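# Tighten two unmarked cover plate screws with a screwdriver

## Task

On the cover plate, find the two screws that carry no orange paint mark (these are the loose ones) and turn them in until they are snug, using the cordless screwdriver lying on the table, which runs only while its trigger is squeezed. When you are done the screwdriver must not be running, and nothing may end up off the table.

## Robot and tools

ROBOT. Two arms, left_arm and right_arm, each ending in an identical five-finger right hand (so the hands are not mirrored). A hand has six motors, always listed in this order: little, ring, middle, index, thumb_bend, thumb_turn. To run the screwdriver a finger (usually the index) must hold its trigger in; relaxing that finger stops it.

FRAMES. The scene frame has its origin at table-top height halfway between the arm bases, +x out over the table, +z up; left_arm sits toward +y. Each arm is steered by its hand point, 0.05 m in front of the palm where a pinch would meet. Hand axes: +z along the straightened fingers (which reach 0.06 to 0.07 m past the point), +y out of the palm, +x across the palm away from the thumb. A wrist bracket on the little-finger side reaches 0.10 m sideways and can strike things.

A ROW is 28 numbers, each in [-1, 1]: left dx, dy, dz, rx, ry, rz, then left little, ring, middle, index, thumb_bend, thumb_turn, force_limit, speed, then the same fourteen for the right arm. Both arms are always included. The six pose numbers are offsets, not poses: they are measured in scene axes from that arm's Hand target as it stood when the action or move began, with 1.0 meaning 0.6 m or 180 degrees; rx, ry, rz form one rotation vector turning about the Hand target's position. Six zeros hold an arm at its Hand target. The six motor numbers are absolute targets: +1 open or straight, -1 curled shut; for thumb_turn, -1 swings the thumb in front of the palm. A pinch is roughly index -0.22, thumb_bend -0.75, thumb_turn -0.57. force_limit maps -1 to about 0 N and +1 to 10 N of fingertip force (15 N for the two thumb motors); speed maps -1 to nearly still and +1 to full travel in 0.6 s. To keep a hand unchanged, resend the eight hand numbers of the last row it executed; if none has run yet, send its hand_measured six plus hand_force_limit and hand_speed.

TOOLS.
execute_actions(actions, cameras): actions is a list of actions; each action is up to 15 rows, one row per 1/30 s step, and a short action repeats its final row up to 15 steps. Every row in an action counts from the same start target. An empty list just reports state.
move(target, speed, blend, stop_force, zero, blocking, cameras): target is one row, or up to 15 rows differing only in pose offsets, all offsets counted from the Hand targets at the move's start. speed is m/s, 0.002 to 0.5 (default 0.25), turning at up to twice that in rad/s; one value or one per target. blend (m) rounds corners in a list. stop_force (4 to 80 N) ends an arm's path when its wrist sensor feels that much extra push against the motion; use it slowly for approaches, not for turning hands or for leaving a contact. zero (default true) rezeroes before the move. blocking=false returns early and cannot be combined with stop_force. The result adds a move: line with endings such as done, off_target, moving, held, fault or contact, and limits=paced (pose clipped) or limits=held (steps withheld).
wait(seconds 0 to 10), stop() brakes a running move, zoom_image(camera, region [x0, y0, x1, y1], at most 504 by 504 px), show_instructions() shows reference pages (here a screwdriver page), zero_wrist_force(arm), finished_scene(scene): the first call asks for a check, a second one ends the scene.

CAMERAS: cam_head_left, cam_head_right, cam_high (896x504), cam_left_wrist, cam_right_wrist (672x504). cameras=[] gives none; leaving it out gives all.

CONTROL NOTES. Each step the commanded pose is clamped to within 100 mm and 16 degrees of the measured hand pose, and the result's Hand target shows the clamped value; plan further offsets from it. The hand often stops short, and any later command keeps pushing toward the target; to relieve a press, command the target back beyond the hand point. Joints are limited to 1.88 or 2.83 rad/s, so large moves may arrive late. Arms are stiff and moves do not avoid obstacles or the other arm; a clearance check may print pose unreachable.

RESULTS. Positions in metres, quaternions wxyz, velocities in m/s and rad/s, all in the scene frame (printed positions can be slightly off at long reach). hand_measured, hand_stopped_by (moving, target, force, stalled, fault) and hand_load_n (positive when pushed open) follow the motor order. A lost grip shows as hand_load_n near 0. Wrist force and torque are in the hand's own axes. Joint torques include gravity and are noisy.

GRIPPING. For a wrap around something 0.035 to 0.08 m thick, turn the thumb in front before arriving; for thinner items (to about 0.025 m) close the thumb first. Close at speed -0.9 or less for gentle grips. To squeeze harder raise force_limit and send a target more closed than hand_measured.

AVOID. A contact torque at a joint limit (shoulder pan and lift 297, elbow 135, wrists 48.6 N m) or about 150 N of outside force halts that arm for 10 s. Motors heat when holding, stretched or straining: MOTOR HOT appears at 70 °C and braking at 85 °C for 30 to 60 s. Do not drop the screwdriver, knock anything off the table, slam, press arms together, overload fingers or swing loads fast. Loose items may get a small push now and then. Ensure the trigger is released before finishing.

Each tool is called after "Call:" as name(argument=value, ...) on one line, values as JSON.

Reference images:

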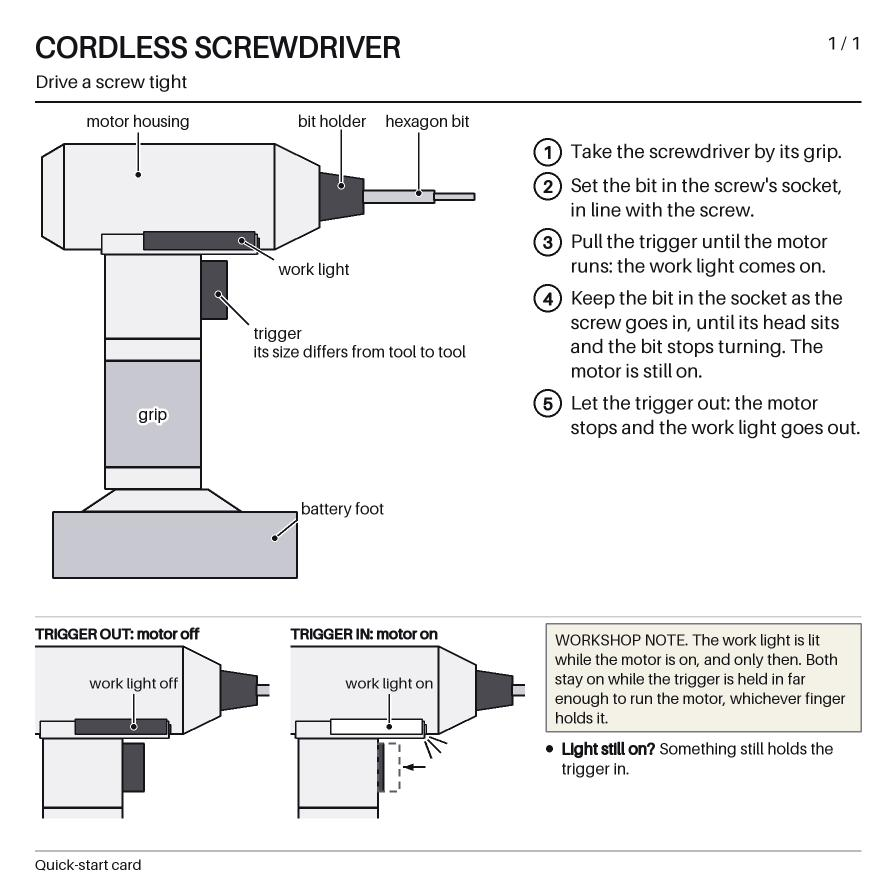

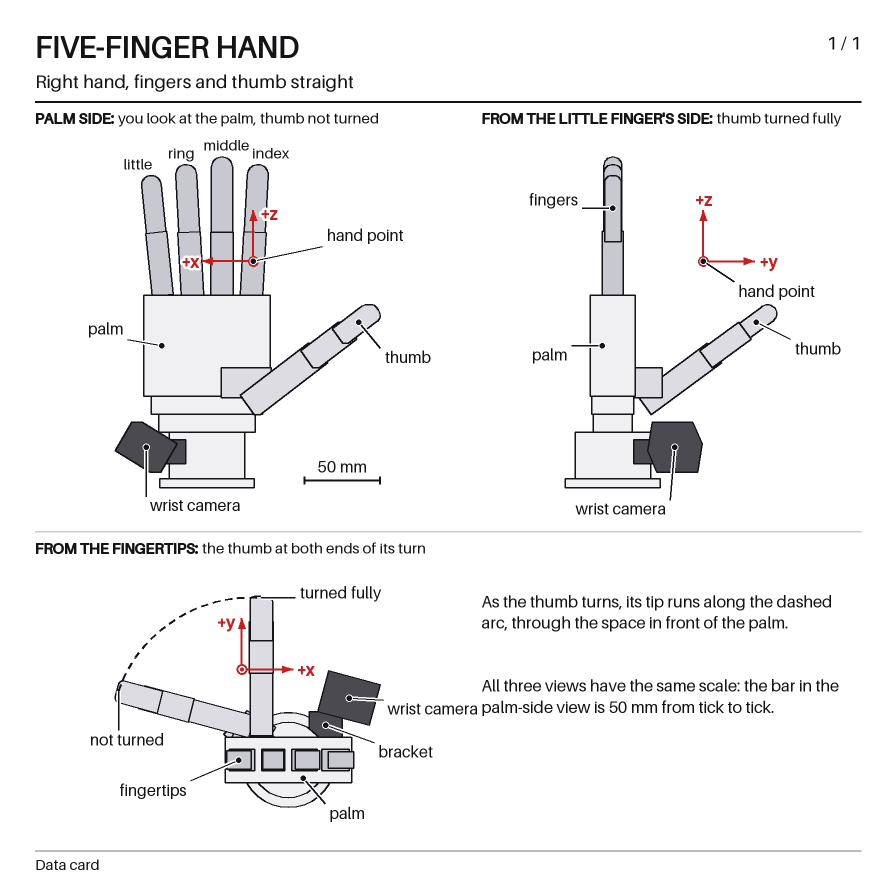

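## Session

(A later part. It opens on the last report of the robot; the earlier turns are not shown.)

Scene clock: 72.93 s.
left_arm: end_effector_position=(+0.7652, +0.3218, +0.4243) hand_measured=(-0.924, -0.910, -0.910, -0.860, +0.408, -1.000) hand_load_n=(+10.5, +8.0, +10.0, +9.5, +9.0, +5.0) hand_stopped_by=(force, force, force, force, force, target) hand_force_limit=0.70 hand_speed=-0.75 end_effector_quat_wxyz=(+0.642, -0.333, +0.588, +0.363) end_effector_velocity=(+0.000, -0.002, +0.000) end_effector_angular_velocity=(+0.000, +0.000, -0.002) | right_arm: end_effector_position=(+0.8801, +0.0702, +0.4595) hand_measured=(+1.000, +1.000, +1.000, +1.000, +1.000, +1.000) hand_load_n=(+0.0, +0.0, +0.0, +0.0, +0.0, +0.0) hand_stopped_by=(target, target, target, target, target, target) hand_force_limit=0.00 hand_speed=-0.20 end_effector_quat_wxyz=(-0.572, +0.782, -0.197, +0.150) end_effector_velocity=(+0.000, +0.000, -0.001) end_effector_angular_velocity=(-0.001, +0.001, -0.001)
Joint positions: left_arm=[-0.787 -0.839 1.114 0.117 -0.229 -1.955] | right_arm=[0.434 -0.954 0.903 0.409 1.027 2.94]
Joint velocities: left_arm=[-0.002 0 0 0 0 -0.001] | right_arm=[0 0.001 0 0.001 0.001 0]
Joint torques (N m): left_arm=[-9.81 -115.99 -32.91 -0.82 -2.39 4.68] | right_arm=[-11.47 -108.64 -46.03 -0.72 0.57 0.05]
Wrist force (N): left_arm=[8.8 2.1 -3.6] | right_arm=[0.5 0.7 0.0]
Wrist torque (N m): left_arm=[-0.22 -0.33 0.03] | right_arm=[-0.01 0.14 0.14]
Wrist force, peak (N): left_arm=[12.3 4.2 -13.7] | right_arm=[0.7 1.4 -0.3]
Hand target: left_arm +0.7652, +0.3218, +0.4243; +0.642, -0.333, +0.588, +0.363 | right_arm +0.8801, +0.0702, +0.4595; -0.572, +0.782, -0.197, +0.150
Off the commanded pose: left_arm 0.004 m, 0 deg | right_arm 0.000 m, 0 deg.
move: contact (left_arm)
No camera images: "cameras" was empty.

Call:
move(target=[[-0.00104,-0.0013,0,0,0,0,-1,-0.98,-1,-0.98,-0.62,-1,0.7,-0.75, 0,0,0,0,0,0,1,1,1,1,1,1,0,-0.2],[-0.0024,-0.0002,-0.0015,0,0,0,-1,-0.98,-1,-0.98,-0.62,-1,0.7,-0.75, 0,0,0,0,0,0,1,1,1,1,1,1,0,-0.2]], speed=0.01, cameras=[])

Call:
move(target=[0.0063,0.0078,0,0,0,0,-1,-0.98,-1,-0.98,-0.62,-1,0.7,-0.75, 0,0,0,0,0,0,1,1,1,1,1,1,0,-0.2], speed=0.006, stop_force=7, cameras=["cam_right_wrist","cam_high"])

Call:
zoom_image(camera="cam_right_wrist", region=[236, 236, 266, 266])

Scene clock: 73.87 s.
left_arm: end_effector_position=(+0.7638, +0.3217, +0.4234) hand_measured=(-0.924, -0.910, -0.910, -0.860, +0.408, -1.000) hand_load_n=(+10.5, +8.0, +10.5, +9.5, +9.5, +5.0) hand_stopped_by=(force, force, force, force, force, target) hand_force_limit=0.70 hand_speed=-0.75 end_effector_quat_wxyz=(+0.642, -0.333, +0.588, +0.363) end_effector_velocity=(+0.000, +0.000, +0.000) end_effector_angular_velocity=(+0.001, +0.001, +0.000) | right_arm: end_effector_position=(+0.8801, +0.0702, +0.4595) hand_measured=(+1.000, +1.000, +1.000, +1.000, +1.000, +1.000) hand_load_n=(+0.0, +0.0, +0.0, +0.0, +0.0, +0.0) hand_stopped_by=(target, target, target, target, target, target) hand_force_limit=0.00 hand_speed=-0.20 end_effector_quat_wxyz=(-0.572, +0.782, -0.197, +0.150) end_effector_velocity=(+0.000, +0.000, +0.002) end_effector_angular_velocity=(+0.001, -0.002, +0.000)
Joint positions: left_arm=[-0.788 -0.841 1.12 0.112 -0.23 -1.953] | right_arm=[0.434 -0.954 0.903 0.409 1.027 2.94]
Joint velocities: left_arm=[0 0 0 0 0 0.001] | right_arm=[0 -0.001 0 -0.001 0 0]
Joint torques (N m): left_arm=[-13.7 -103.54 -39.28 0.35 -3.48 3.75] | right_arm=[-11.58 -107.62 -45.99 -1.09 0.54 0.13]
Wrist force (N): left_arm=[7.5 0.2 0.4] | right_arm=[0.6 0.9 0.2]
Wrist torque (N m): left_arm=[-0.14 -0.14 0.08] | right_arm=[0.01 0.12 0.14]
Wrist force, peak (N): left_arm=[8.9 2.5 -3.2] | right_arm=[1.1 0.8 -0.4]
Hand target: left_arm +0.7638, +0.3217, +0.4234; +0.642, -0.333, +0.588, +0.363 | right_arm +0.8801, +0.0702, +0.4595; -0.572, +0.782, -0.197, +0.150
Off the commanded pose: left_arm 0.000 m, 0 deg | right_arm 0.000 m, 0 deg.
move: done
No camera images: "cameras" was empty.

Scene clock: 75.73 s.
left_arm: end_effector_position=(+0.7658, +0.3241, +0.4235) hand_measured=(-0.924, -0.910, -0.910, -0.860, +0.408, -1.000) hand_load_n=(+11.5, +8.5, +10.5, +9.5, +9.5, +4.5) hand_stopped_by=(force, force, force, force, force, target) hand_force_limit=0.70 hand_speed=-0.75 end_effector_quat_wxyz=(+0.642, -0.333, +0.588, +0.363) end_effector_velocity=(+0.000, +0.000, +0.000) end_effector_angular_velocity=(+0.000, -0.001, +0.000) | right_arm: end_effector_position=(+0.8801, +0.0702, +0.4595) hand_measured=(+1.000, +1.000, +1.000, +1.000, +1.000, +1.000) hand_load_n=(-0.5, +0.0, -0.5, +0.0, +0.0, +0.0) hand_stopped_by=(target, target, target, target, target, target) hand_force_limit=0.00 hand_speed=-0.20 end_effector_quat_wxyz=(-0.572, +0.782, -0.197, +0.150) end_effector_velocity=(+0.000, +0.000, +0.001) end_effector_angular_velocity=(+0.000, +0.000, +0.000)
Joint positions: left_arm=[-0.785 -0.839 1.117 0.119 -0.227 -1.959] | right_arm=[0.434 -0.954 0.903 0.409 1.027 2.94]
Joint velocities: left_arm=[0 0 0 0 0 0] | right_arm=[0 -0.001 0 0.001 0 0]
Joint torques (N m): left_arm=[2.22 -111.9 -32.11 0.54 -1.3 4.18] | right_arm=[-10.5 -108.01 -45.82 -1.55 0.03 0.02]
Wrist force (N): left_arm=[3.4 0.4 -7.0] | right_arm=[0.9 1.1 -0.1]
Wrist torque (N m): left_arm=[0.41 -1.01 0.01] | right_arm=[0.05 0.08 0.17]
Wrist force, peak (N): left_arm=[8.1 0.2 0.7] | right_arm=[0.9 1.3 -0.3]
Hand target: left_arm +0.7658, +0.3242, +0.4235; +0.642, -0.333, +0.588, +0.363 | right_arm +0.8801, +0.0702, +0.4595; -0.572, +0.782, -0.197, +0.150
Off the commanded pose: left_arm 0.003 m, 0 deg | right_arm 0.000 m, 0 deg.
move: contact (left_arm)
Images, in order (width x height): cam_high 896x504, cam_right_wrist 672x504.

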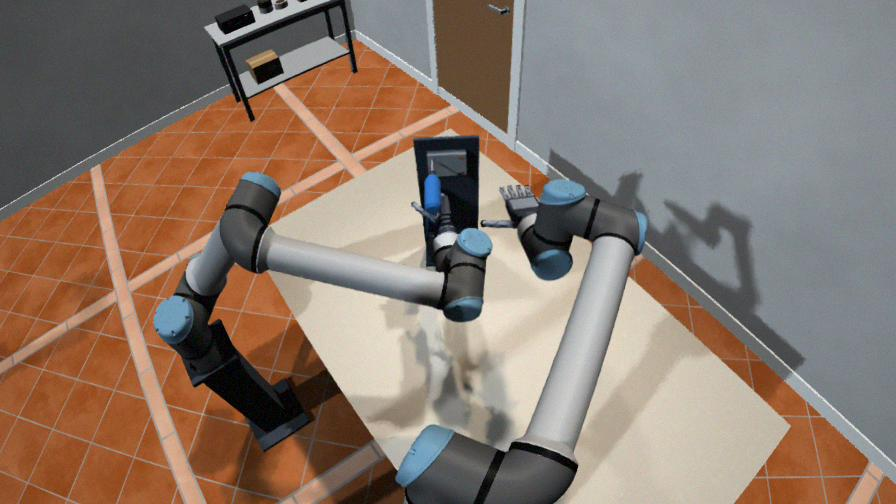

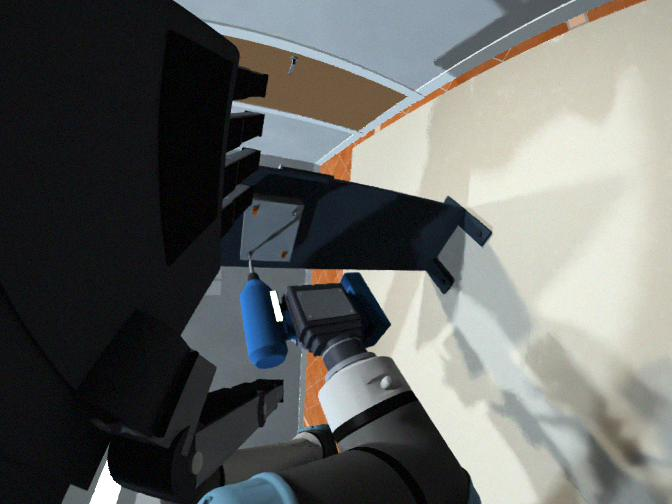

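Scaled by 16.800 from the camera's 672x504 image, which has a finer 960x720 frame.

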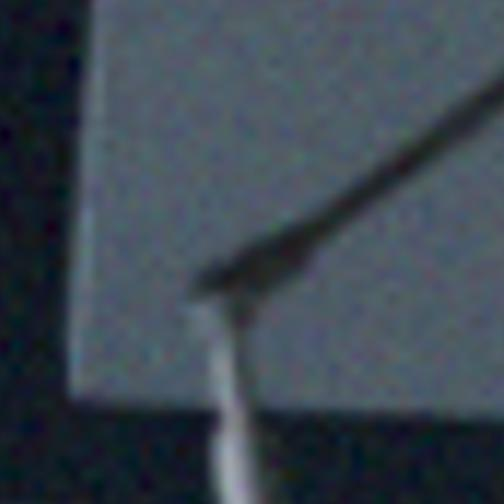

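Call:
move(target=[0.0042,0.0052,0,0,0,0,-1,-0.98,-1,-0.98,-0.62,-1,0.7,-0.75, 0,0,0,0,0,0,1,1,1,1,1,1,0,-0.2], speed=0.005, stop_force=7, cameras=["cam_right_wrist"])

Call:
zoom_image(camera="cam_right_wrist", region=[236, 236, 266, 266])

Scene clock: 77.20 s.
left_arm: end_effector_position=(+0.7664, +0.3250, +0.4236) hand_measured=(-0.924, -0.910, -0.910, -0.860, +0.408, -1.000) hand_load_n=(+11.5, +8.5, +10.5, +9.0, +10.0, +4.0) hand_stopped_by=(force, force, force, force, force, target) hand_force_limit=0.70 hand_speed=-0.75 end_effector_quat_wxyz=(+0.642, -0.333, +0.588, +0.363) end_effector_velocity=(+0.000, +0.000, -0.001) end_effector_angular_velocity=(+0.000, +0.000, +0.000) | right_arm: end_effector_position=(+0.8801, +0.0702, +0.4595) hand_measured=(+1.000, +1.000, +1.000, +1.000, +1.000, +1.000) hand_load_n=(+0.0, -0.5, +0.0, +0.0, +0.0, +0.0) hand_stopped_by=(target, target, target, target, target, target) hand_force_limit=0.00 hand_speed=-0.20 end_effector_quat_wxyz=(-0.572, +0.782, -0.197, +0.150) end_effector_velocity=(+0.000, +0.000, +0.000) end_effector_angular_velocity=(+0.000, -0.001, +0.000)
Joint positions: left_arm=[-0.784 -0.839 1.116 0.121 -0.226 -1.961] | right_arm=[0.434 -0.954 0.903 0.409 1.027 2.94]
Joint velocities: left_arm=[0 0.001 0 0 0 0] | right_arm=[0 0 0 -0.001 0 0]
Joint torques (N m): left_arm=[-5.06 -111.09 -29.38 0.54 -3.23 4.7] | right_arm=[-11.39 -107.72 -45.04 -1.96 -0.07 -0.04]
Wrist force (N): left_arm=[4.3 -0.4 -11.6] | right_arm=[0.7 0.9 0.4]
Wrist torque (N m): left_arm=[0.68 -1.06 -0.79] | right_arm=[-0.01 0.09 0.15]
Wrist force, peak (N): left_arm=[6.0 -0.2 -18.1] | right_arm=[0.8 1.2 -0.1]
Hand target: left_arm +0.7664, +0.3250, +0.4236; +0.642, -0.333, +0.588, +0.363 | right_arm +0.8801, +0.0702, +0.4595; -0.572, +0.782, -0.197, +0.150
Off the commanded pose: left_arm 0.003 m, 0 deg | right_arm 0.000 m, 0 deg.
move: contact (left_arm)
Images, in order (width x height): cam_right_wrist 672x504.

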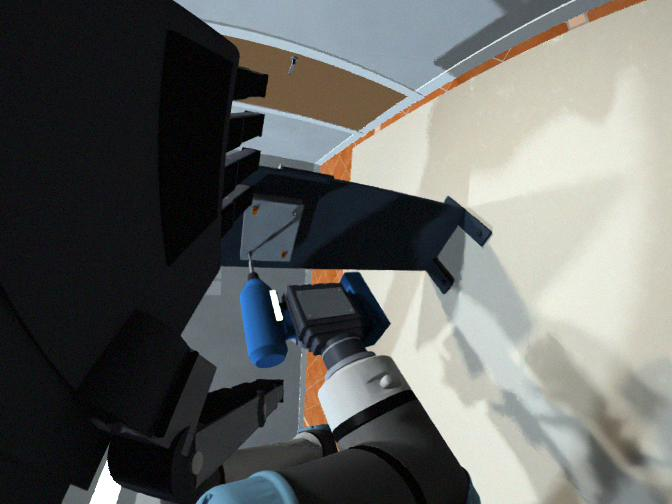

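Scaled by 16.800 from the camera's 672x504 image, which has a finer 960x720 frame.

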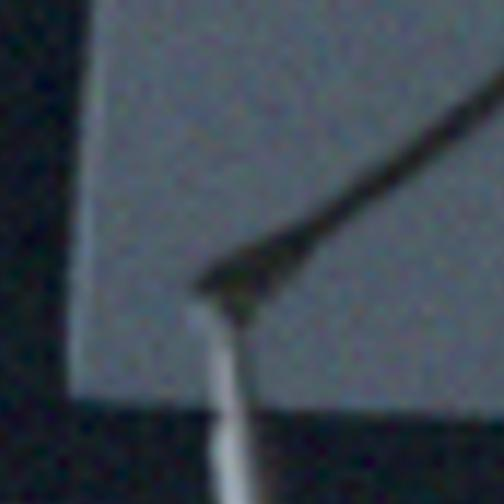

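Call:
move(target=[0.0042,0.0052,0,0,0,0,-1,-0.98,-1,-0.98,-0.62,-1,0.7,-0.75, 0,0,0,0,0,0,1,1,1,1,1,1,0,-0.2], speed=0.005, stop_force=8, cameras=[])

Call:
wait(seconds=0.5, cameras=["cam_right_wrist"])

Call:
zoom_image(camera="cam_right_wrist", region=[236, 236, 266, 266])

Scene clock: 78.20 s.
left_arm: end_effector_position=(+0.7665, +0.3252, +0.4236) hand_measured=(-0.924, -0.910, -0.910, -0.860, +0.408, -1.000) hand_load_n=(+11.5, +8.5, +10.0, +9.0, +10.5, +3.5) hand_stopped_by=(force, force, force, force, force, target) hand_force_limit=0.70 hand_speed=-0.75 end_effector_quat_wxyz=(+0.642, -0.333, +0.588, +0.363) end_effector_velocity=(+0.000, +0.001, +0.000) end_effector_angular_velocity=(+0.000, +0.001, +0.000) | right_arm: end_effector_position=(+0.8801, +0.0702, +0.4595) hand_measured=(+1.000, +1.000, +1.000, +1.000, +1.000, +1.000) hand_load_n=(+0.0, +0.0, +0.0, -0.5, +0.0, +0.0) hand_stopped_by=(target, target, target, target, target, target) hand_force_limit=0.00 hand_speed=-0.20 end_effector_quat_wxyz=(-0.572, +0.782, -0.197, +0.150) end_effector_velocity=(+0.000, +0.000, +0.001) end_effector_angular_velocity=(+0.000, -0.001, +0.000)
Joint positions: left_arm=[-0.784 -0.839 1.116 0.121 -0.226 -1.961] | right_arm=[0.434 -0.954 0.903 0.409 1.027 2.94]
Joint velocities: left_arm=[0.001 0 0 0 0.001 0] | right_arm=[0 -0.001 0 0 0 0]
Joint torques (N m): left_arm=[4.47 -112.06 -30.88 0.45 -2.52 4.26] | right_arm=[-10.46 -107.77 -44.65 -2.25 -0.06 -0.03]
Wrist force (N): left_arm=[7.9 0.3 -19.2] | right_arm=[0.8 0.7 -0.1]
Wrist torque (N m): left_arm=[0.90 -0.94 -0.68] | right_arm=[-0.02 0.09 0.15]
Wrist force, peak (N): left_arm=[10.9 0.0 -27.8] | right_arm=[0.9 1.0 -0.2]
Hand target: left_arm +0.7665, +0.3252, +0.4236; +0.642, -0.333, +0.588, +0.363 | right_arm +0.8801, +0.0702, +0.4595; -0.572, +0.782, -0.197, +0.150
Off the commanded pose: left_arm 0.004 m, 0 deg | right_arm 0.000 m, 0 deg.
move: contact (left_arm)
No camera images: "cameras" was empty.

Scene clock: 78.70 s.
left_arm: end_effector_position=(+0.7665, +0.3252, +0.4236) hand_measured=(-0.924, -0.910, -0.910, -0.860, +0.408, -1.000) hand_load_n=(+11.5, +8.5, +10.0, +9.0, +10.5, +3.5) hand_stopped_by=(force, force, force, force, force, target) hand_force_limit=0.70 hand_speed=-0.75 end_effector_quat_wxyz=(+0.642, -0.333, +0.588, +0.363) end_effector_velocity=(+0.000, +0.000, +0.000) end_effector_angular_velocity=(+0.000, +0.000, +0.000) | right_arm: end_effector_position=(+0.8801, +0.0702, +0.4595) hand_measured=(+1.000, +1.000, +1.000, +1.000, +1.000, +1.000) hand_load_n=(+0.0, +0.0, +0.0, +0.0, +0.0, -0.5) hand_stopped_by=(target, target, target, target, target, target) hand_force_limit=0.00 hand_speed=-0.20 end_effector_quat_wxyz=(-0.572, +0.782, -0.197, +0.150) end_effector_velocity=(+0.000, +0.000, +0.002) end_effector_angular_velocity=(+0.001, -0.002, +0.000)
Joint positions: left_arm=[-0.784 -0.839 1.116 0.121 -0.226 -1.961] | right_arm=[0.434 -0.954 0.903 0.409 1.027 2.94]
Joint velocities: left_arm=[0 0 0 0.001 0 0] | right_arm=[0 -0.001 0 -0.001 0 0]
Joint torques (N m): left_arm=[4.87 -116.31 -31.3 1.1 -2.51 4.66] | right_arm=[-10.48 -107.11 -44.59 -2.13 -0.13 0.07]
Wrist force (N): left_arm=[8.0 0.2 -19.3] | right_arm=[0.6 0.9 -0.1]
Wrist torque (N m): left_arm=[0.92 -0.93 -0.68] | right_arm=[0.02 0.12 0.15]
Wrist force, peak (N): left_arm=[8.3 0.0 -19.9] | right_arm=[0.9 0.8 -0.3]
Hand target: left_arm +0.7665, +0.3252, +0.4236; +0.642, -0.333, +0.588, +0.363 | right_arm +0.8801, +0.0702, +0.4595; -0.572, +0.782, -0.197, +0.150
Off the commanded pose: left_arm 0.004 m, 0 deg | right_arm 0.000 m, 0 deg.
wait: 0.50 s; at rest by 0.17 s
Images, in order (width x height): cam_right_wrist 672x504.

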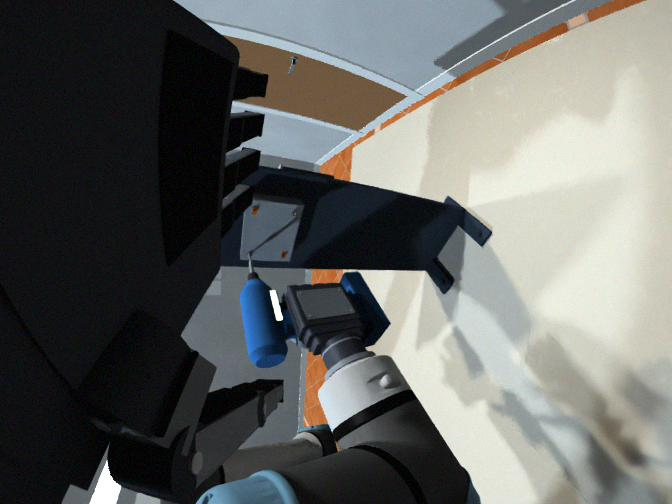

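Scaled by 16.800 from the camera's 672x504 image, which has a finer 960x720 frame.

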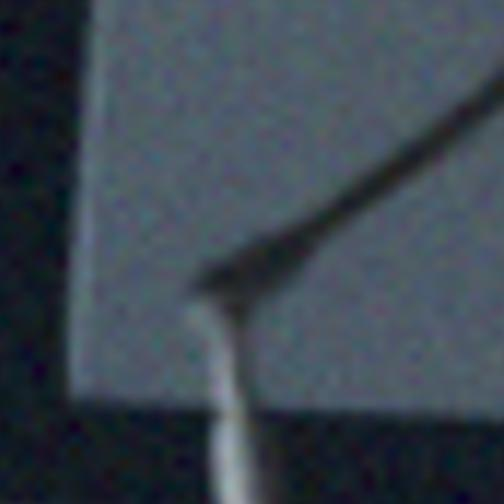

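Call:
move(target=[0,0,0,0,0,0,-1,-0.98,-1,-0.6,-0.62,-1,0.7,-0.75, 0,0,0,0,0,0,1,1,1,1,1,1,0,-0.2], speed=0.03, cameras=["cam_right_wrist"])

Call:
move(target=[-0.0208,-0.0260,0,0,0,0,-1,-0.98,-1,-0.6,-0.62,-1,0.7,-0.75, 0,0,0,0,0,0,1,1,1,1,1,1,0,-0.2], speed=0.03, cameras=["cam_right_wrist","cam_high"])

Call:
zoom_image(camera="cam_right_wrist", region=[230, 195, 310, 285])

Call:
zoom_image(camera="cam_high", region=[424, 145, 474, 180])

Scene clock: 79.80 s.
left_arm: end_effector_position=(+0.7665, +0.3252, +0.4236) hand_measured=(-0.924, -0.910, -0.910, -0.600, +0.408, -1.000) hand_load_n=(+11.5, +8.5, +10.5, +0.0, +10.0, +4.5) hand_stopped_by=(force, force, force, target, force, target) hand_force_limit=0.70 hand_speed=-0.75 end_effector_quat_wxyz=(+0.642, -0.333, +0.588, +0.363) end_effector_velocity=(+0.000, +0.001, +0.000) end_effector_angular_velocity=(+0.000, +0.000, +0.001) | right_arm: end_effector_position=(+0.8801, +0.0702, +0.4595) hand_measured=(+1.000, +1.000, +1.000, +1.000, +1.000, +1.000) hand_load_n=(+0.0, +0.5, -0.5, +0.0, +0.0, +0.0) hand_stopped_by=(target, target, target, target, target, target) hand_force_limit=0.00 hand_speed=-0.20 end_effector_quat_wxyz=(-0.572, +0.782, -0.197, +0.150) end_effector_velocity=(+0.000, +0.000, -0.002) end_effector_angular_velocity=(-0.001, +0.002, +0.000)
Joint positions: left_arm=[-0.784 -0.839 1.116 0.121 -0.226 -1.961] | right_arm=[0.434 -0.954 0.903 0.409 1.027 2.94]
Joint velocities: left_arm=[0.001 0 0 -0.001 -0.001 0.001] | right_arm=[0 0.002 0 0 0 0]
Joint torques (N m): left_arm=[1.34 -109.96 -34.81 1.78 -2.69 0.82] | right_arm=[-9.64 -107.5 -44.56 -2.07 -0.1 0.04]
Wrist force (N): left_arm=[4.8 -2.1 -1.6] | right_arm=[0.6 0.9 0.4]
Wrist torque (N m): left_arm=[0.48 -0.61 0.18] | right_arm=[-0.01 0.11 0.15]
Wrist force, peak (N): left_arm=[8.8 -1.4 -20.0] | right_arm=[1.0 1.0 0.1]
Hand target: left_arm +0.7665, +0.3252, +0.4236; +0.642, -0.333, +0.588, +0.363 | right_arm +0.8801, +0.0702, +0.4595; -0.572, +0.782, -0.197, +0.150
Off the commanded pose: left_arm 0.000 m, 0 deg | right_arm 0.000 m, 0 deg.
move: done
Images, in order (width x height): cam_right_wrist 672x504.

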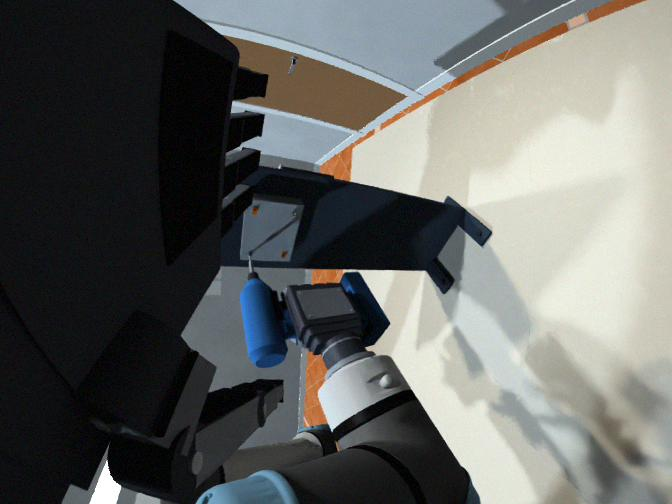

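Scene clock: 80.77 s.
left_arm: end_effector_position=(+0.7539, +0.3095, +0.4236) hand_measured=(-0.924, -0.910, -0.910, -0.600, +0.408, -1.000) hand_load_n=(+10.5, +8.0, +10.0, -0.5, +9.5, +4.5) hand_stopped_by=(force, force, force, target, force, target) hand_force_limit=0.70 hand_speed=-0.75 end_effector_quat_wxyz=(+0.642, -0.333, +0.588, +0.363) end_effector_velocity=(+0.000, +0.000, +0.000) end_effector_angular_velocity=(+0.000, +0.000, -0.001) | right_arm: end_effector_position=(+0.8801, +0.0702, +0.4595) hand_measured=(+1.000, +1.000, +1.000, +1.000, +1.000, +1.000) hand_load_n=(+0.0, +0.0, +0.0, +0.0, +0.0, -0.5) hand_stopped_by=(target, target, target, target, target, target) hand_force_limit=0.00 hand_speed=-0.20 end_effector_quat_wxyz=(-0.572, +0.782, -0.197, +0.150) end_effector_velocity=(+0.000, +0.000, +0.000) end_effector_angular_velocity=(+0.000, -0.001, +0.000)
Joint positions: left_arm=[-0.806 -0.85 1.132 0.082 -0.246 -1.926] | right_arm=[0.434 -0.954 0.903 0.409 1.027 2.94]
Joint velocities: left_arm=[0 0 0 0.002 0.001 -0.002] | right_arm=[0 0 0 -0.001 0 0]
Joint torques (N m): left_arm=[9.13 -97.05 -45.12 6.18 0.57 -1.42] | right_arm=[-8.81 -106.52 -44.34 -2.15 -0.07 0.15]
Wrist force (N): left_arm=[8.6 0.6 -0.3] | right_arm=[1.0 0.9 0.2]
Wrist torque (N m): left_arm=[-0.02 -0.28 0.16] | right_arm=[0.00 0.05 0.17]
Wrist force, peak (N): left_arm=[8.5 1.1 -0.8] | right_arm=[0.6 1.3 -0.2]
Hand target: left_arm +0.7540, +0.3096, +0.4236; +0.642, -0.333, +0.588, +0.363 | right_arm +0.8801, +0.0702, +0.4595; -0.572, +0.782, -0.197, +0.150
Off the commanded pose: left_arm 0.000 m, 0 deg | right_arm 0.000 m, 0 deg.
move: done
Images, in order (width x height): cam_high 896x504, cam_right_wrist 672x504.

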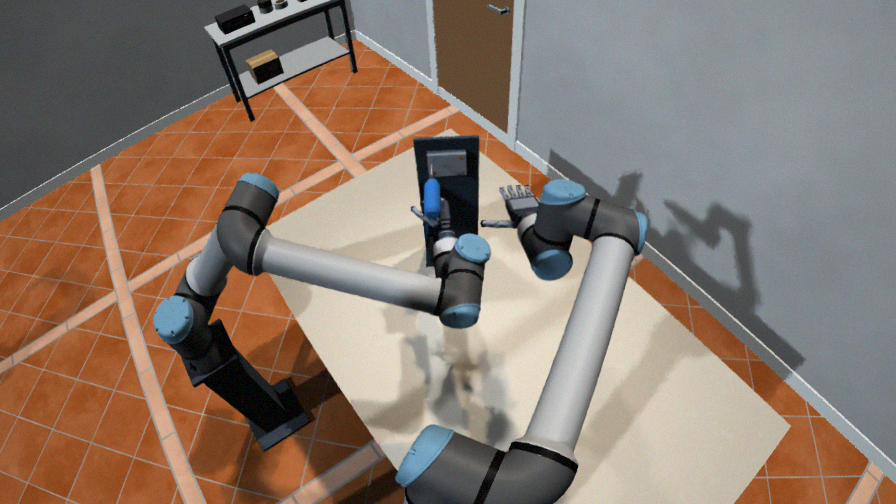

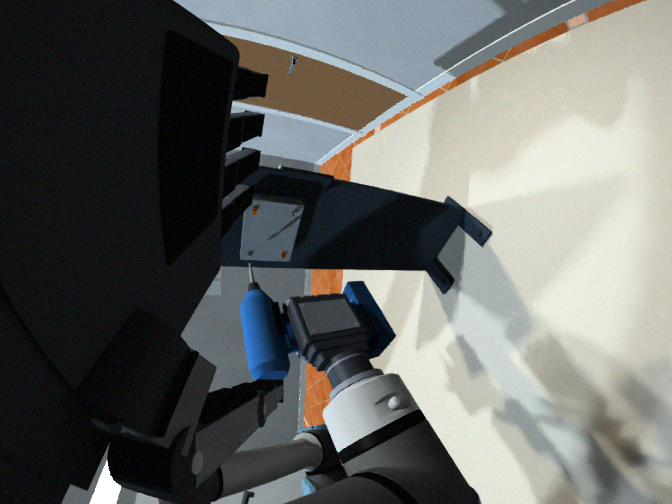

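Scaled by 5.600 from the camera's 672x504 image, which has a finer 960x720 frame.

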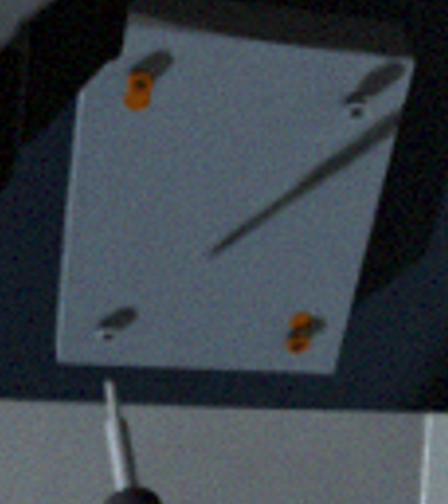

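Scaled by 10.080.

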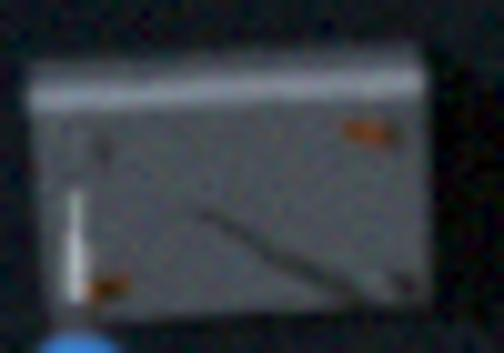

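Call:
move(target=[0.0,0,0,0,0,0,-1,-0.98,-1,-0.6,-0.62,-1,0.7,-0.75, 0.2,0.02,-0.04,0,0,0.1,1,1,1,1,1,1,0,-0.2], speed=0.2, cameras=["cam_right_wrist"])

Call:
move(target=[0.1075,-0.0948,-0.0927,0,0,0,-1,-0.98,-1,-0.6,-0.62,-1,0.7,-0.75, 0,0,0,0,0,0,1,1,1,1,1,1,0,-0.2], speed=0.08)

Call:
zoom_image(camera="cam_right_wrist", region=[215, 205, 315, 345])

Call:
zoom_image(camera="cam_high", region=[424, 145, 484, 185])

Scene clock: 82.80 s.
left_arm: end_effector_position=(+0.7540, +0.3096, +0.4236) hand_measured=(-0.924, -0.910, -0.910, -0.600, +0.408, -1.000) hand_load_n=(+10.5, +8.0, +10.0, +0.0, +9.5, +4.5) hand_stopped_by=(force, force, force, target, force, target) hand_force_limit=0.70 hand_speed=-0.75 end_effector_quat_wxyz=(+0.642, -0.333, +0.588, +0.363) end_effector_velocity=(+0.000, +0.000, +0.000) end_effector_angular_velocity=(+0.000, +0.000, +0.000) | right_arm: end_effector_position=(+0.9992, +0.0817, +0.4352) hand_measured=(+1.000, +1.000, +1.000, +1.000, +1.000, +1.000) hand_load_n=(+0.0, +0.0, +0.0, +0.0, +0.0, +0.0) hand_stopped_by=(target, target, target, target, target, target) hand_force_limit=0.00 hand_speed=-0.20 end_effector_quat_wxyz=(-0.604, +0.790, -0.079, +0.075) end_effector_velocity=(-0.001, +0.000, +0.001) end_effector_angular_velocity=(+0.000, +0.000, +0.000)
Joint positions: left_arm=[-0.805 -0.85 1.132 0.082 -0.246 -1.926] | right_arm=[0.343 -0.446 0.037 0.839 0.673 2.774]
Joint velocities: left_arm=[0 0 0 -0.001 0 0] | right_arm=[0 -0.001 0 0.002 0 0]
Joint torques (N m): left_arm=[11.41 -72.96 -51.61 6.28 -0.29 -3.05] | right_arm=[14.18 -124.3 -36.26 2.34 -2.21 -1.48]
Wrist force (N): left_arm=[8.3 1.2 -0.4] | right_arm=[0.4 0.4 -0.3]
Wrist torque (N m): left_arm=[0.08 -0.22 0.15] | right_arm=[-0.03 0.18 0.13]
Wrist force, peak (N): left_arm=[8.7 1.4 -0.9] | right_arm=[2.0 1.5 0.4]
Hand target: left_arm +0.7540, +0.3096, +0.4236; +0.642, -0.333, +0.588, +0.363 | right_arm +1.0004, +0.0824, +0.4358; -0.589, +0.803, -0.072, +0.059
Off the commanded pose: left_arm 0.000 m, 0 deg | right_arm 0.001 m, 3 deg.
elbow stopped short (right arm): the move would have taken joint 3 (elbow) straighter than the controller allows.
move: off_target (right_arm)
Images, in order (width x height): cam_right_wrist 672x504.

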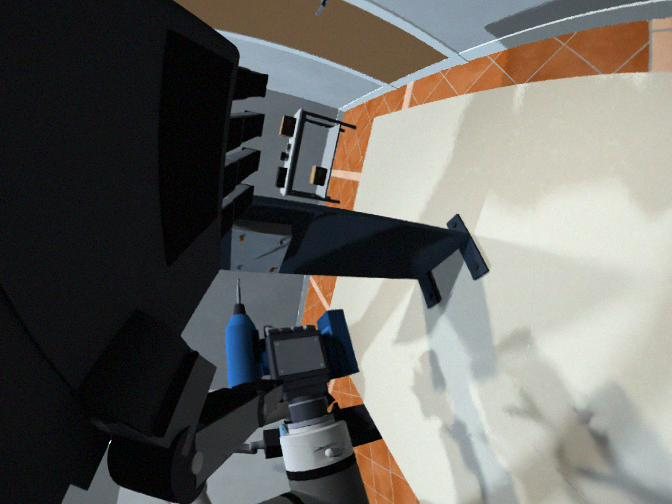

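Scene clock: 84.43 s.
left_arm: end_effector_position=(+0.8183, +0.2527, +0.3677) hand_measured=(-0.924, -0.910, -0.910, -0.600, +0.408, -1.000) hand_load_n=(+10.5, +8.5, +10.0, +0.0, +9.5, +4.5) hand_stopped_by=(force, force, force, target, force, target) hand_force_limit=0.70 hand_speed=-0.75 end_effector_quat_wxyz=(+0.642, -0.333, +0.588, +0.363) end_effector_velocity=(-0.001, +0.000, +0.000) end_effector_angular_velocity=(+0.001, +0.001, +0.001) | right_arm: end_effector_position=(+0.9992, +0.0817, +0.4351) hand_measured=(+1.000, +1.000, +1.000, +1.000, +1.000, +1.000) hand_load_n=(+0.0, +0.0, +0.0, +0.0, +0.0, +0.0) hand_stopped_by=(target, target, target, target, target, target) hand_force_limit=0.00 hand_speed=-0.20 end_effector_quat_wxyz=(-0.604, +0.790, -0.079, +0.075) end_effector_velocity=(+0.000, +0.000, +0.001) end_effector_angular_velocity=(+0.000, -0.001, +0.000)
Joint positions: left_arm=[-0.801 -0.66 0.891 0.14 -0.242 -1.932] | right_arm=[0.343 -0.446 0.037 0.839 0.673 2.774]
Joint velocities: left_arm=[0 -0.001 0.002 0 -0.001 0.001] | right_arm=[0 0 0 0 0 0]
Joint torques (N m): left_arm=[9.29 -123.23 -32.24 1.85 -2.65 -1.71] | right_arm=[12.04 -132.27 -32.24 -1.15 1.07 1.17]
Wrist force (N): left_arm=[8.3 0.9 -0.4] | right_arm=[0.2 1.0 0.0]
Wrist torque (N m): left_arm=[0.03 -0.25 0.15] | right_arm=[0.04 0.20 0.14]
Wrist force, peak (N): left_arm=[9.5 -0.2 -1.1] | right_arm=[0.5 1.4 0.0]
Hand target: left_arm +0.8182, +0.2527, +0.3678; +0.642, -0.333, +0.588, +0.363 | right_arm +1.0004, +0.0824, +0.4358; -0.589, +0.803, -0.072, +0.059
Off the commanded pose: left_arm 0.000 m, 0 deg | right_arm 0.002 m, 3 deg.
elbow stopped short (right arm): the move would have taken joint 3 (elbow) straighter than the controller allows.
move: off_target (right_arm)

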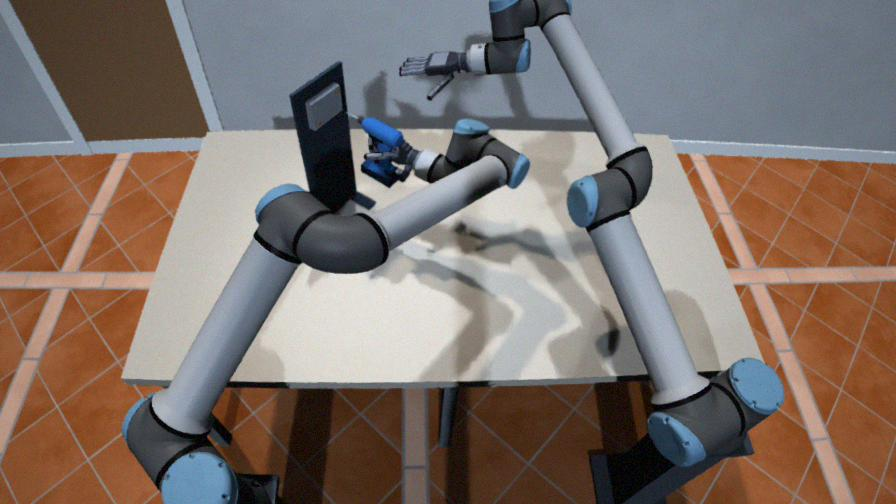

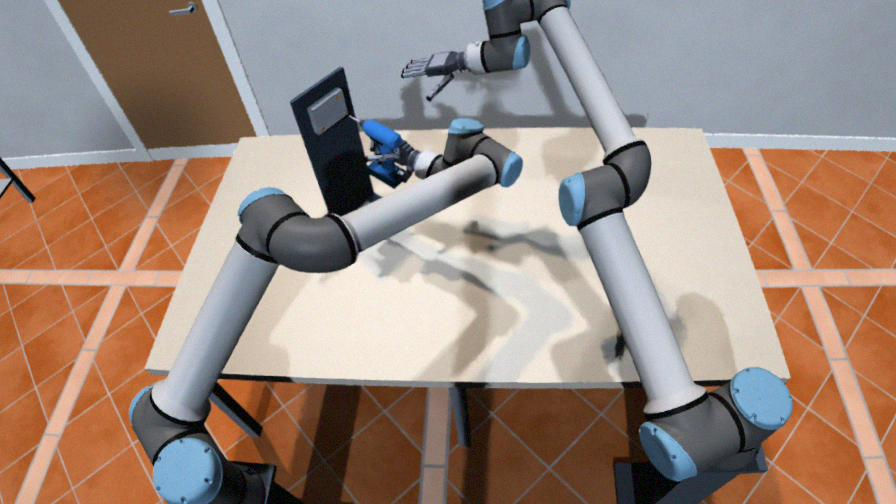

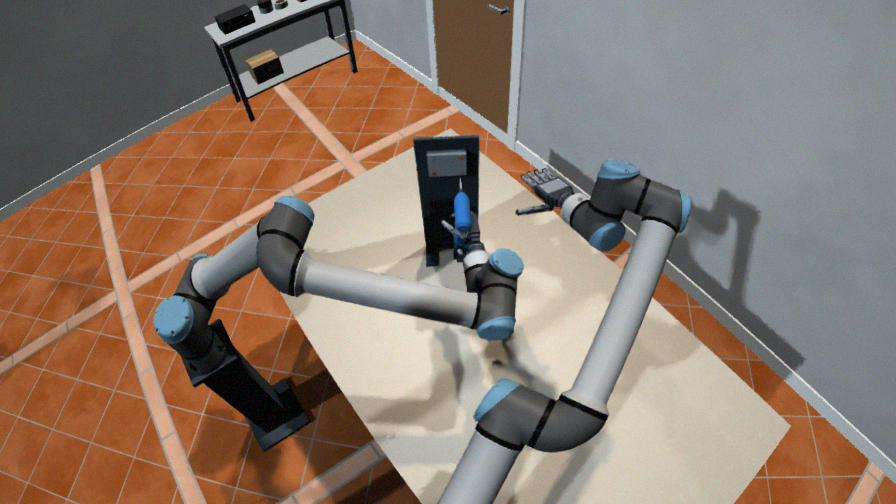

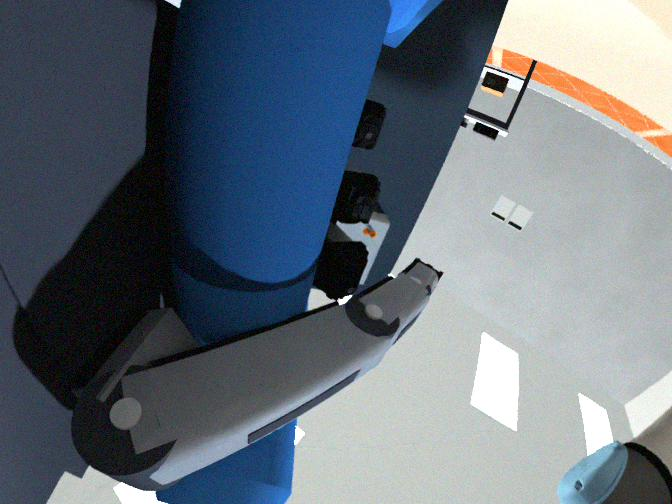

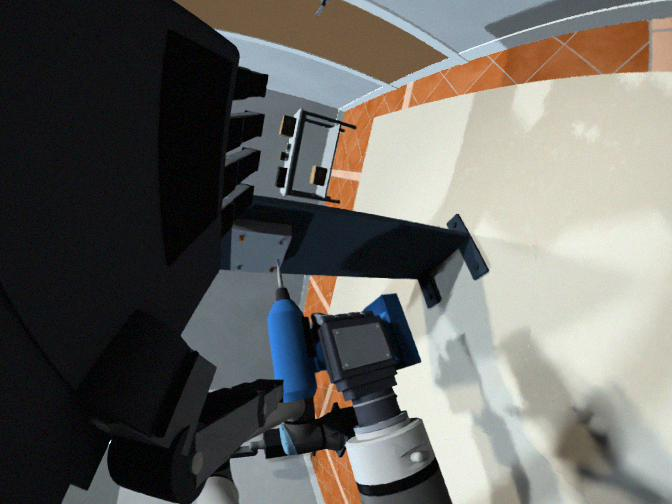

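Scaled by 3.600 from the camera's 672x504 image, which has a finer 960x720 frame.

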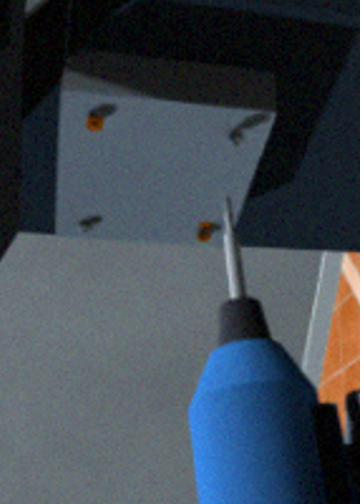

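Scaled by 8.400.

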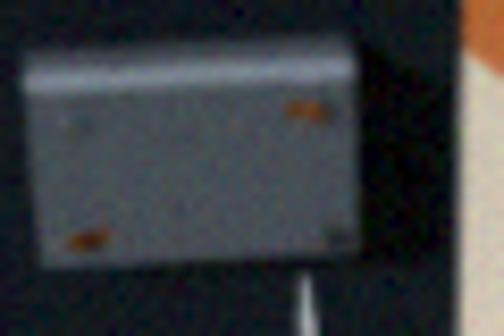

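Call:
move(target=[0.0065,-0.0052,-0.0075,0,0,0,-1,-0.98,-1,-0.6,-0.62,-1,0.7,-0.75, 0,0,0,0,0,0,1,1,1,1,1,1,0,-0.2], speed=0.03, cameras=["cam_right_wrist","cam_high"])

Call:
zoom_image(camera="cam_right_wrist", region=[255, 225, 305, 300])

Call:
zoom_image(camera="cam_high", region=[444, 150, 474, 185])

Scene clock: 86.00 s.
left_arm: end_effector_position=(+0.8222, +0.2495, +0.3632) hand_measured=(-0.924, -0.910, -0.910, -0.600, +0.408, -1.000) hand_load_n=(+10.5, +8.0, +10.5, +0.0, +9.5, +4.5) hand_stopped_by=(force, force, force, target, force, target) hand_force_limit=0.70 hand_speed=-0.75 end_effector_quat_wxyz=(+0.642, -0.333, +0.588, +0.363) end_effector_velocity=(+0.000, +0.000, +0.000) end_effector_angular_velocity=(+0.000, -0.001, +0.000) | right_arm: end_effector_position=(+0.9992, +0.0817, +0.4351) hand_measured=(+1.000, +1.000, +1.000, +1.000, +1.000, +1.000) hand_load_n=(+0.0, +0.0, +0.0, +0.0, +0.0, +0.0) hand_stopped_by=(target, target, target, target, target, target) hand_force_limit=0.00 hand_speed=-0.20 end_effector_quat_wxyz=(-0.604, +0.790, -0.079, +0.075) end_effector_velocity=(+0.000, +0.000, +0.001) end_effector_angular_velocity=(+0.000, +0.000, +0.000)
Joint positions: left_arm=[-0.801 -0.647 0.875 0.143 -0.242 -1.933] | right_arm=[0.343 -0.446 0.037 0.839 0.673 2.774]
Joint velocities: left_arm=[0 0 0 0 0 0] | right_arm=[0 -0.001 0 0 0 0]
Joint torques (N m): left_arm=[7.1 -118.39 -33 5.87 0.45 -2.35] | right_arm=[5.29 -127.62 -33.37 -0.64 1.45 0.92]
Wrist force (N): left_arm=[8.2 1.0 -0.4] | right_arm=[0.5 0.8 -0.2]
Wrist torque (N m): left_arm=[0.03 -0.21 0.14] | right_arm=[0.04 0.15 0.15]
Wrist force, peak (N): left_arm=[8.6 1.1 -0.4] | right_arm=[0.7 1.3 0.0]
Hand target: left_arm +0.8221, +0.2496, +0.3632; +0.642, -0.333, +0.588, +0.363 | right_arm +1.0004, +0.0824, +0.4358; -0.589, +0.803, -0.072, +0.059
Off the commanded pose: left_arm 0.000 m, 0 deg | right_arm 0.002 m, 3 deg.
elbow stopped short (right arm): the move would have taken joint 3 (elbow) straighter than the controller allows.
move: off_target (right_arm)
Images, in order (width x height): cam_high 896x504, cam_right_wrist 672x504.

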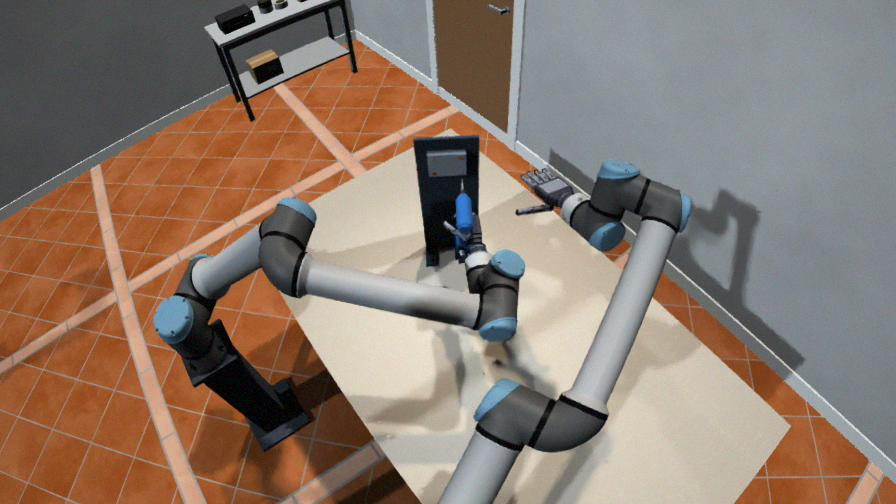

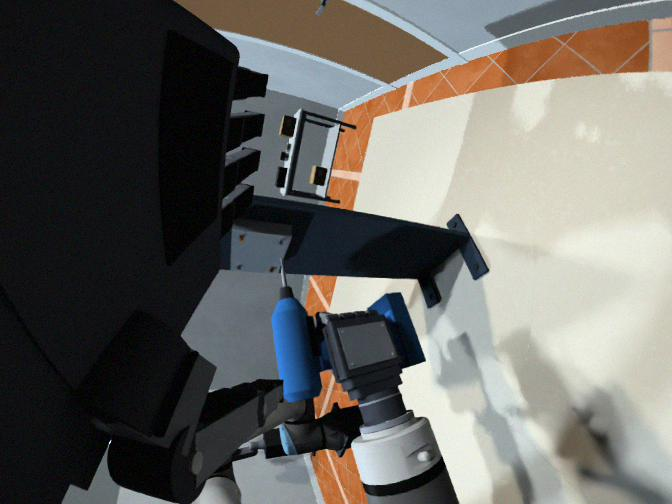

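Scaled by 6.720 from the camera's 672x504 image, which has a finer 960x720 frame.

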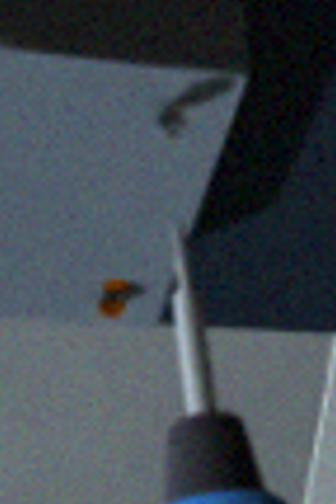

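Scaled by 14.400.

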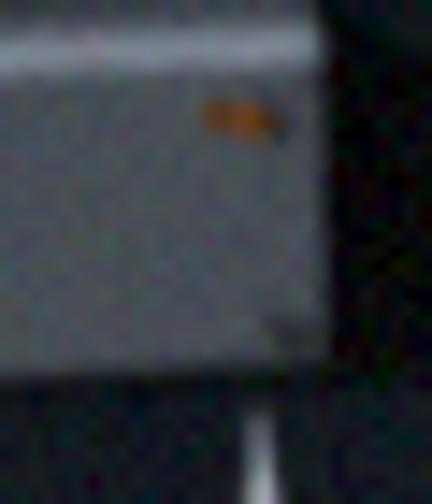

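Call:
move(target=[0.01250,0.01561,0,0,0,0,-1,-0.98,-1,-0.6,-0.62,-1,0.7,-0.75,0,0,0,0,0,0,1,1,1,1,1,1,0,-0.2], speed=0.03, stop_force=6, cameras=["cam_high","cam_right_wrist"])

Call:
zoom_image(camera="cam_high", region=[444, 150, 474, 185])

Call:
zoom_image(camera="cam_right_wrist", region=[255, 225, 305, 300])

Scene clock: 88.83 s.
left_arm: end_effector_position=(+0.8296, +0.2590, +0.3632) hand_measured=(-0.924, -0.910, -0.910, -0.600, +0.408, -1.000) hand_load_n=(+10.5, +8.0, +10.5, +0.0, +9.5, +4.5) hand_stopped_by=(force, force, force, target, force, target) hand_force_limit=0.70 hand_speed=-0.75 end_effector_quat_wxyz=(+0.642, -0.333, +0.588, +0.363) end_effector_velocity=(+0.000, -0.001, +0.000) end_effector_angular_velocity=(+0.000, +0.000, -0.001) | right_arm: end_effector_position=(+0.9992, +0.0817, +0.4351) hand_measured=(+1.000, +1.000, +1.000, +1.000, +1.000, +1.000) hand_load_n=(+0.0, +0.0, +0.0, +0.0, +0.0, +0.0) hand_stopped_by=(target, target, target, target, target, target) hand_force_limit=0.00 hand_speed=-0.20 end_effector_quat_wxyz=(-0.604, +0.790, -0.079, +0.075) end_effector_velocity=(+0.000, +0.000, +0.001) end_effector_angular_velocity=(+0.000, +0.000, +0.000)
Joint positions: left_arm=[-0.789 -0.64 0.864 0.166 -0.231 -1.952] | right_arm=[0.343 -0.446 0.037 0.839 0.673 2.774]
Joint velocities: left_arm=[-0.001 0 0 0.001 0.001 -0.001] | right_arm=[0 -0.001 0 0.001 0 0]
Joint torques (N m): left_arm=[-14.35 -113.64 -31.66 0.12 -3.49 3.8] | right_arm=[-3.3 -135.46 -35.2 2.18 -0.42 -0.5]
Wrist force (N): left_arm=[8.1 0.4 -0.7] | right_arm=[0.5 0.7 0.0]
Wrist torque (N m): left_arm=[-0.05 -0.19 0.12] | right_arm=[-0.01 0.15 0.14]
Wrist force, peak (N): left_arm=[8.7 0.5 -0.5] | right_arm=[0.7 1.5 -0.3]
Hand target: left_arm +0.8296, +0.2590, +0.3632; +0.642, -0.333, +0.588, +0.363 | right_arm +1.0004, +0.0824, +0.4358; -0.589, +0.803, -0.072, +0.059
Off the commanded pose: left_arm 0.000 m, 0 deg | right_arm 0.002 m, 3 deg.
elbow stopped short (right arm): the move would have taken joint 3 (elbow) straighter than the controller allows.
move: off_target (right_arm)
Images, in order (width x height): cam_high 896x504, cam_right_wrist 672x504.

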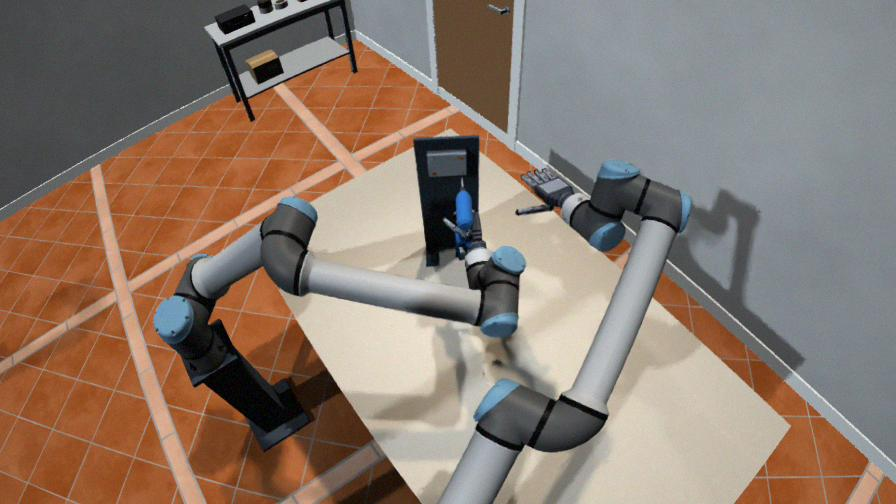

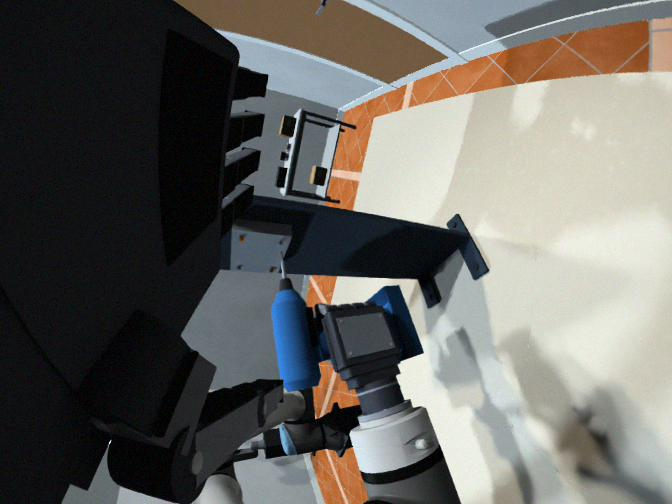

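Scaled by 14.400.

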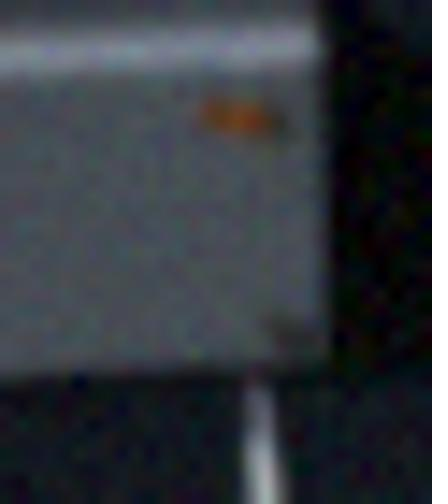

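Scaled by 6.720 from the camera's 672x504 image, which has a finer 960x720 frame.

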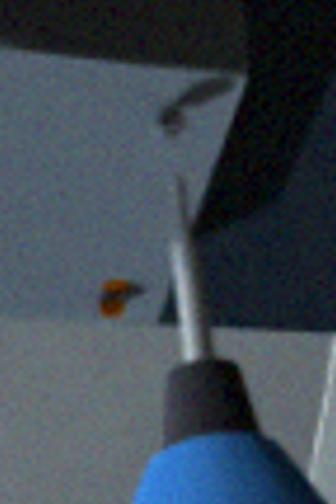

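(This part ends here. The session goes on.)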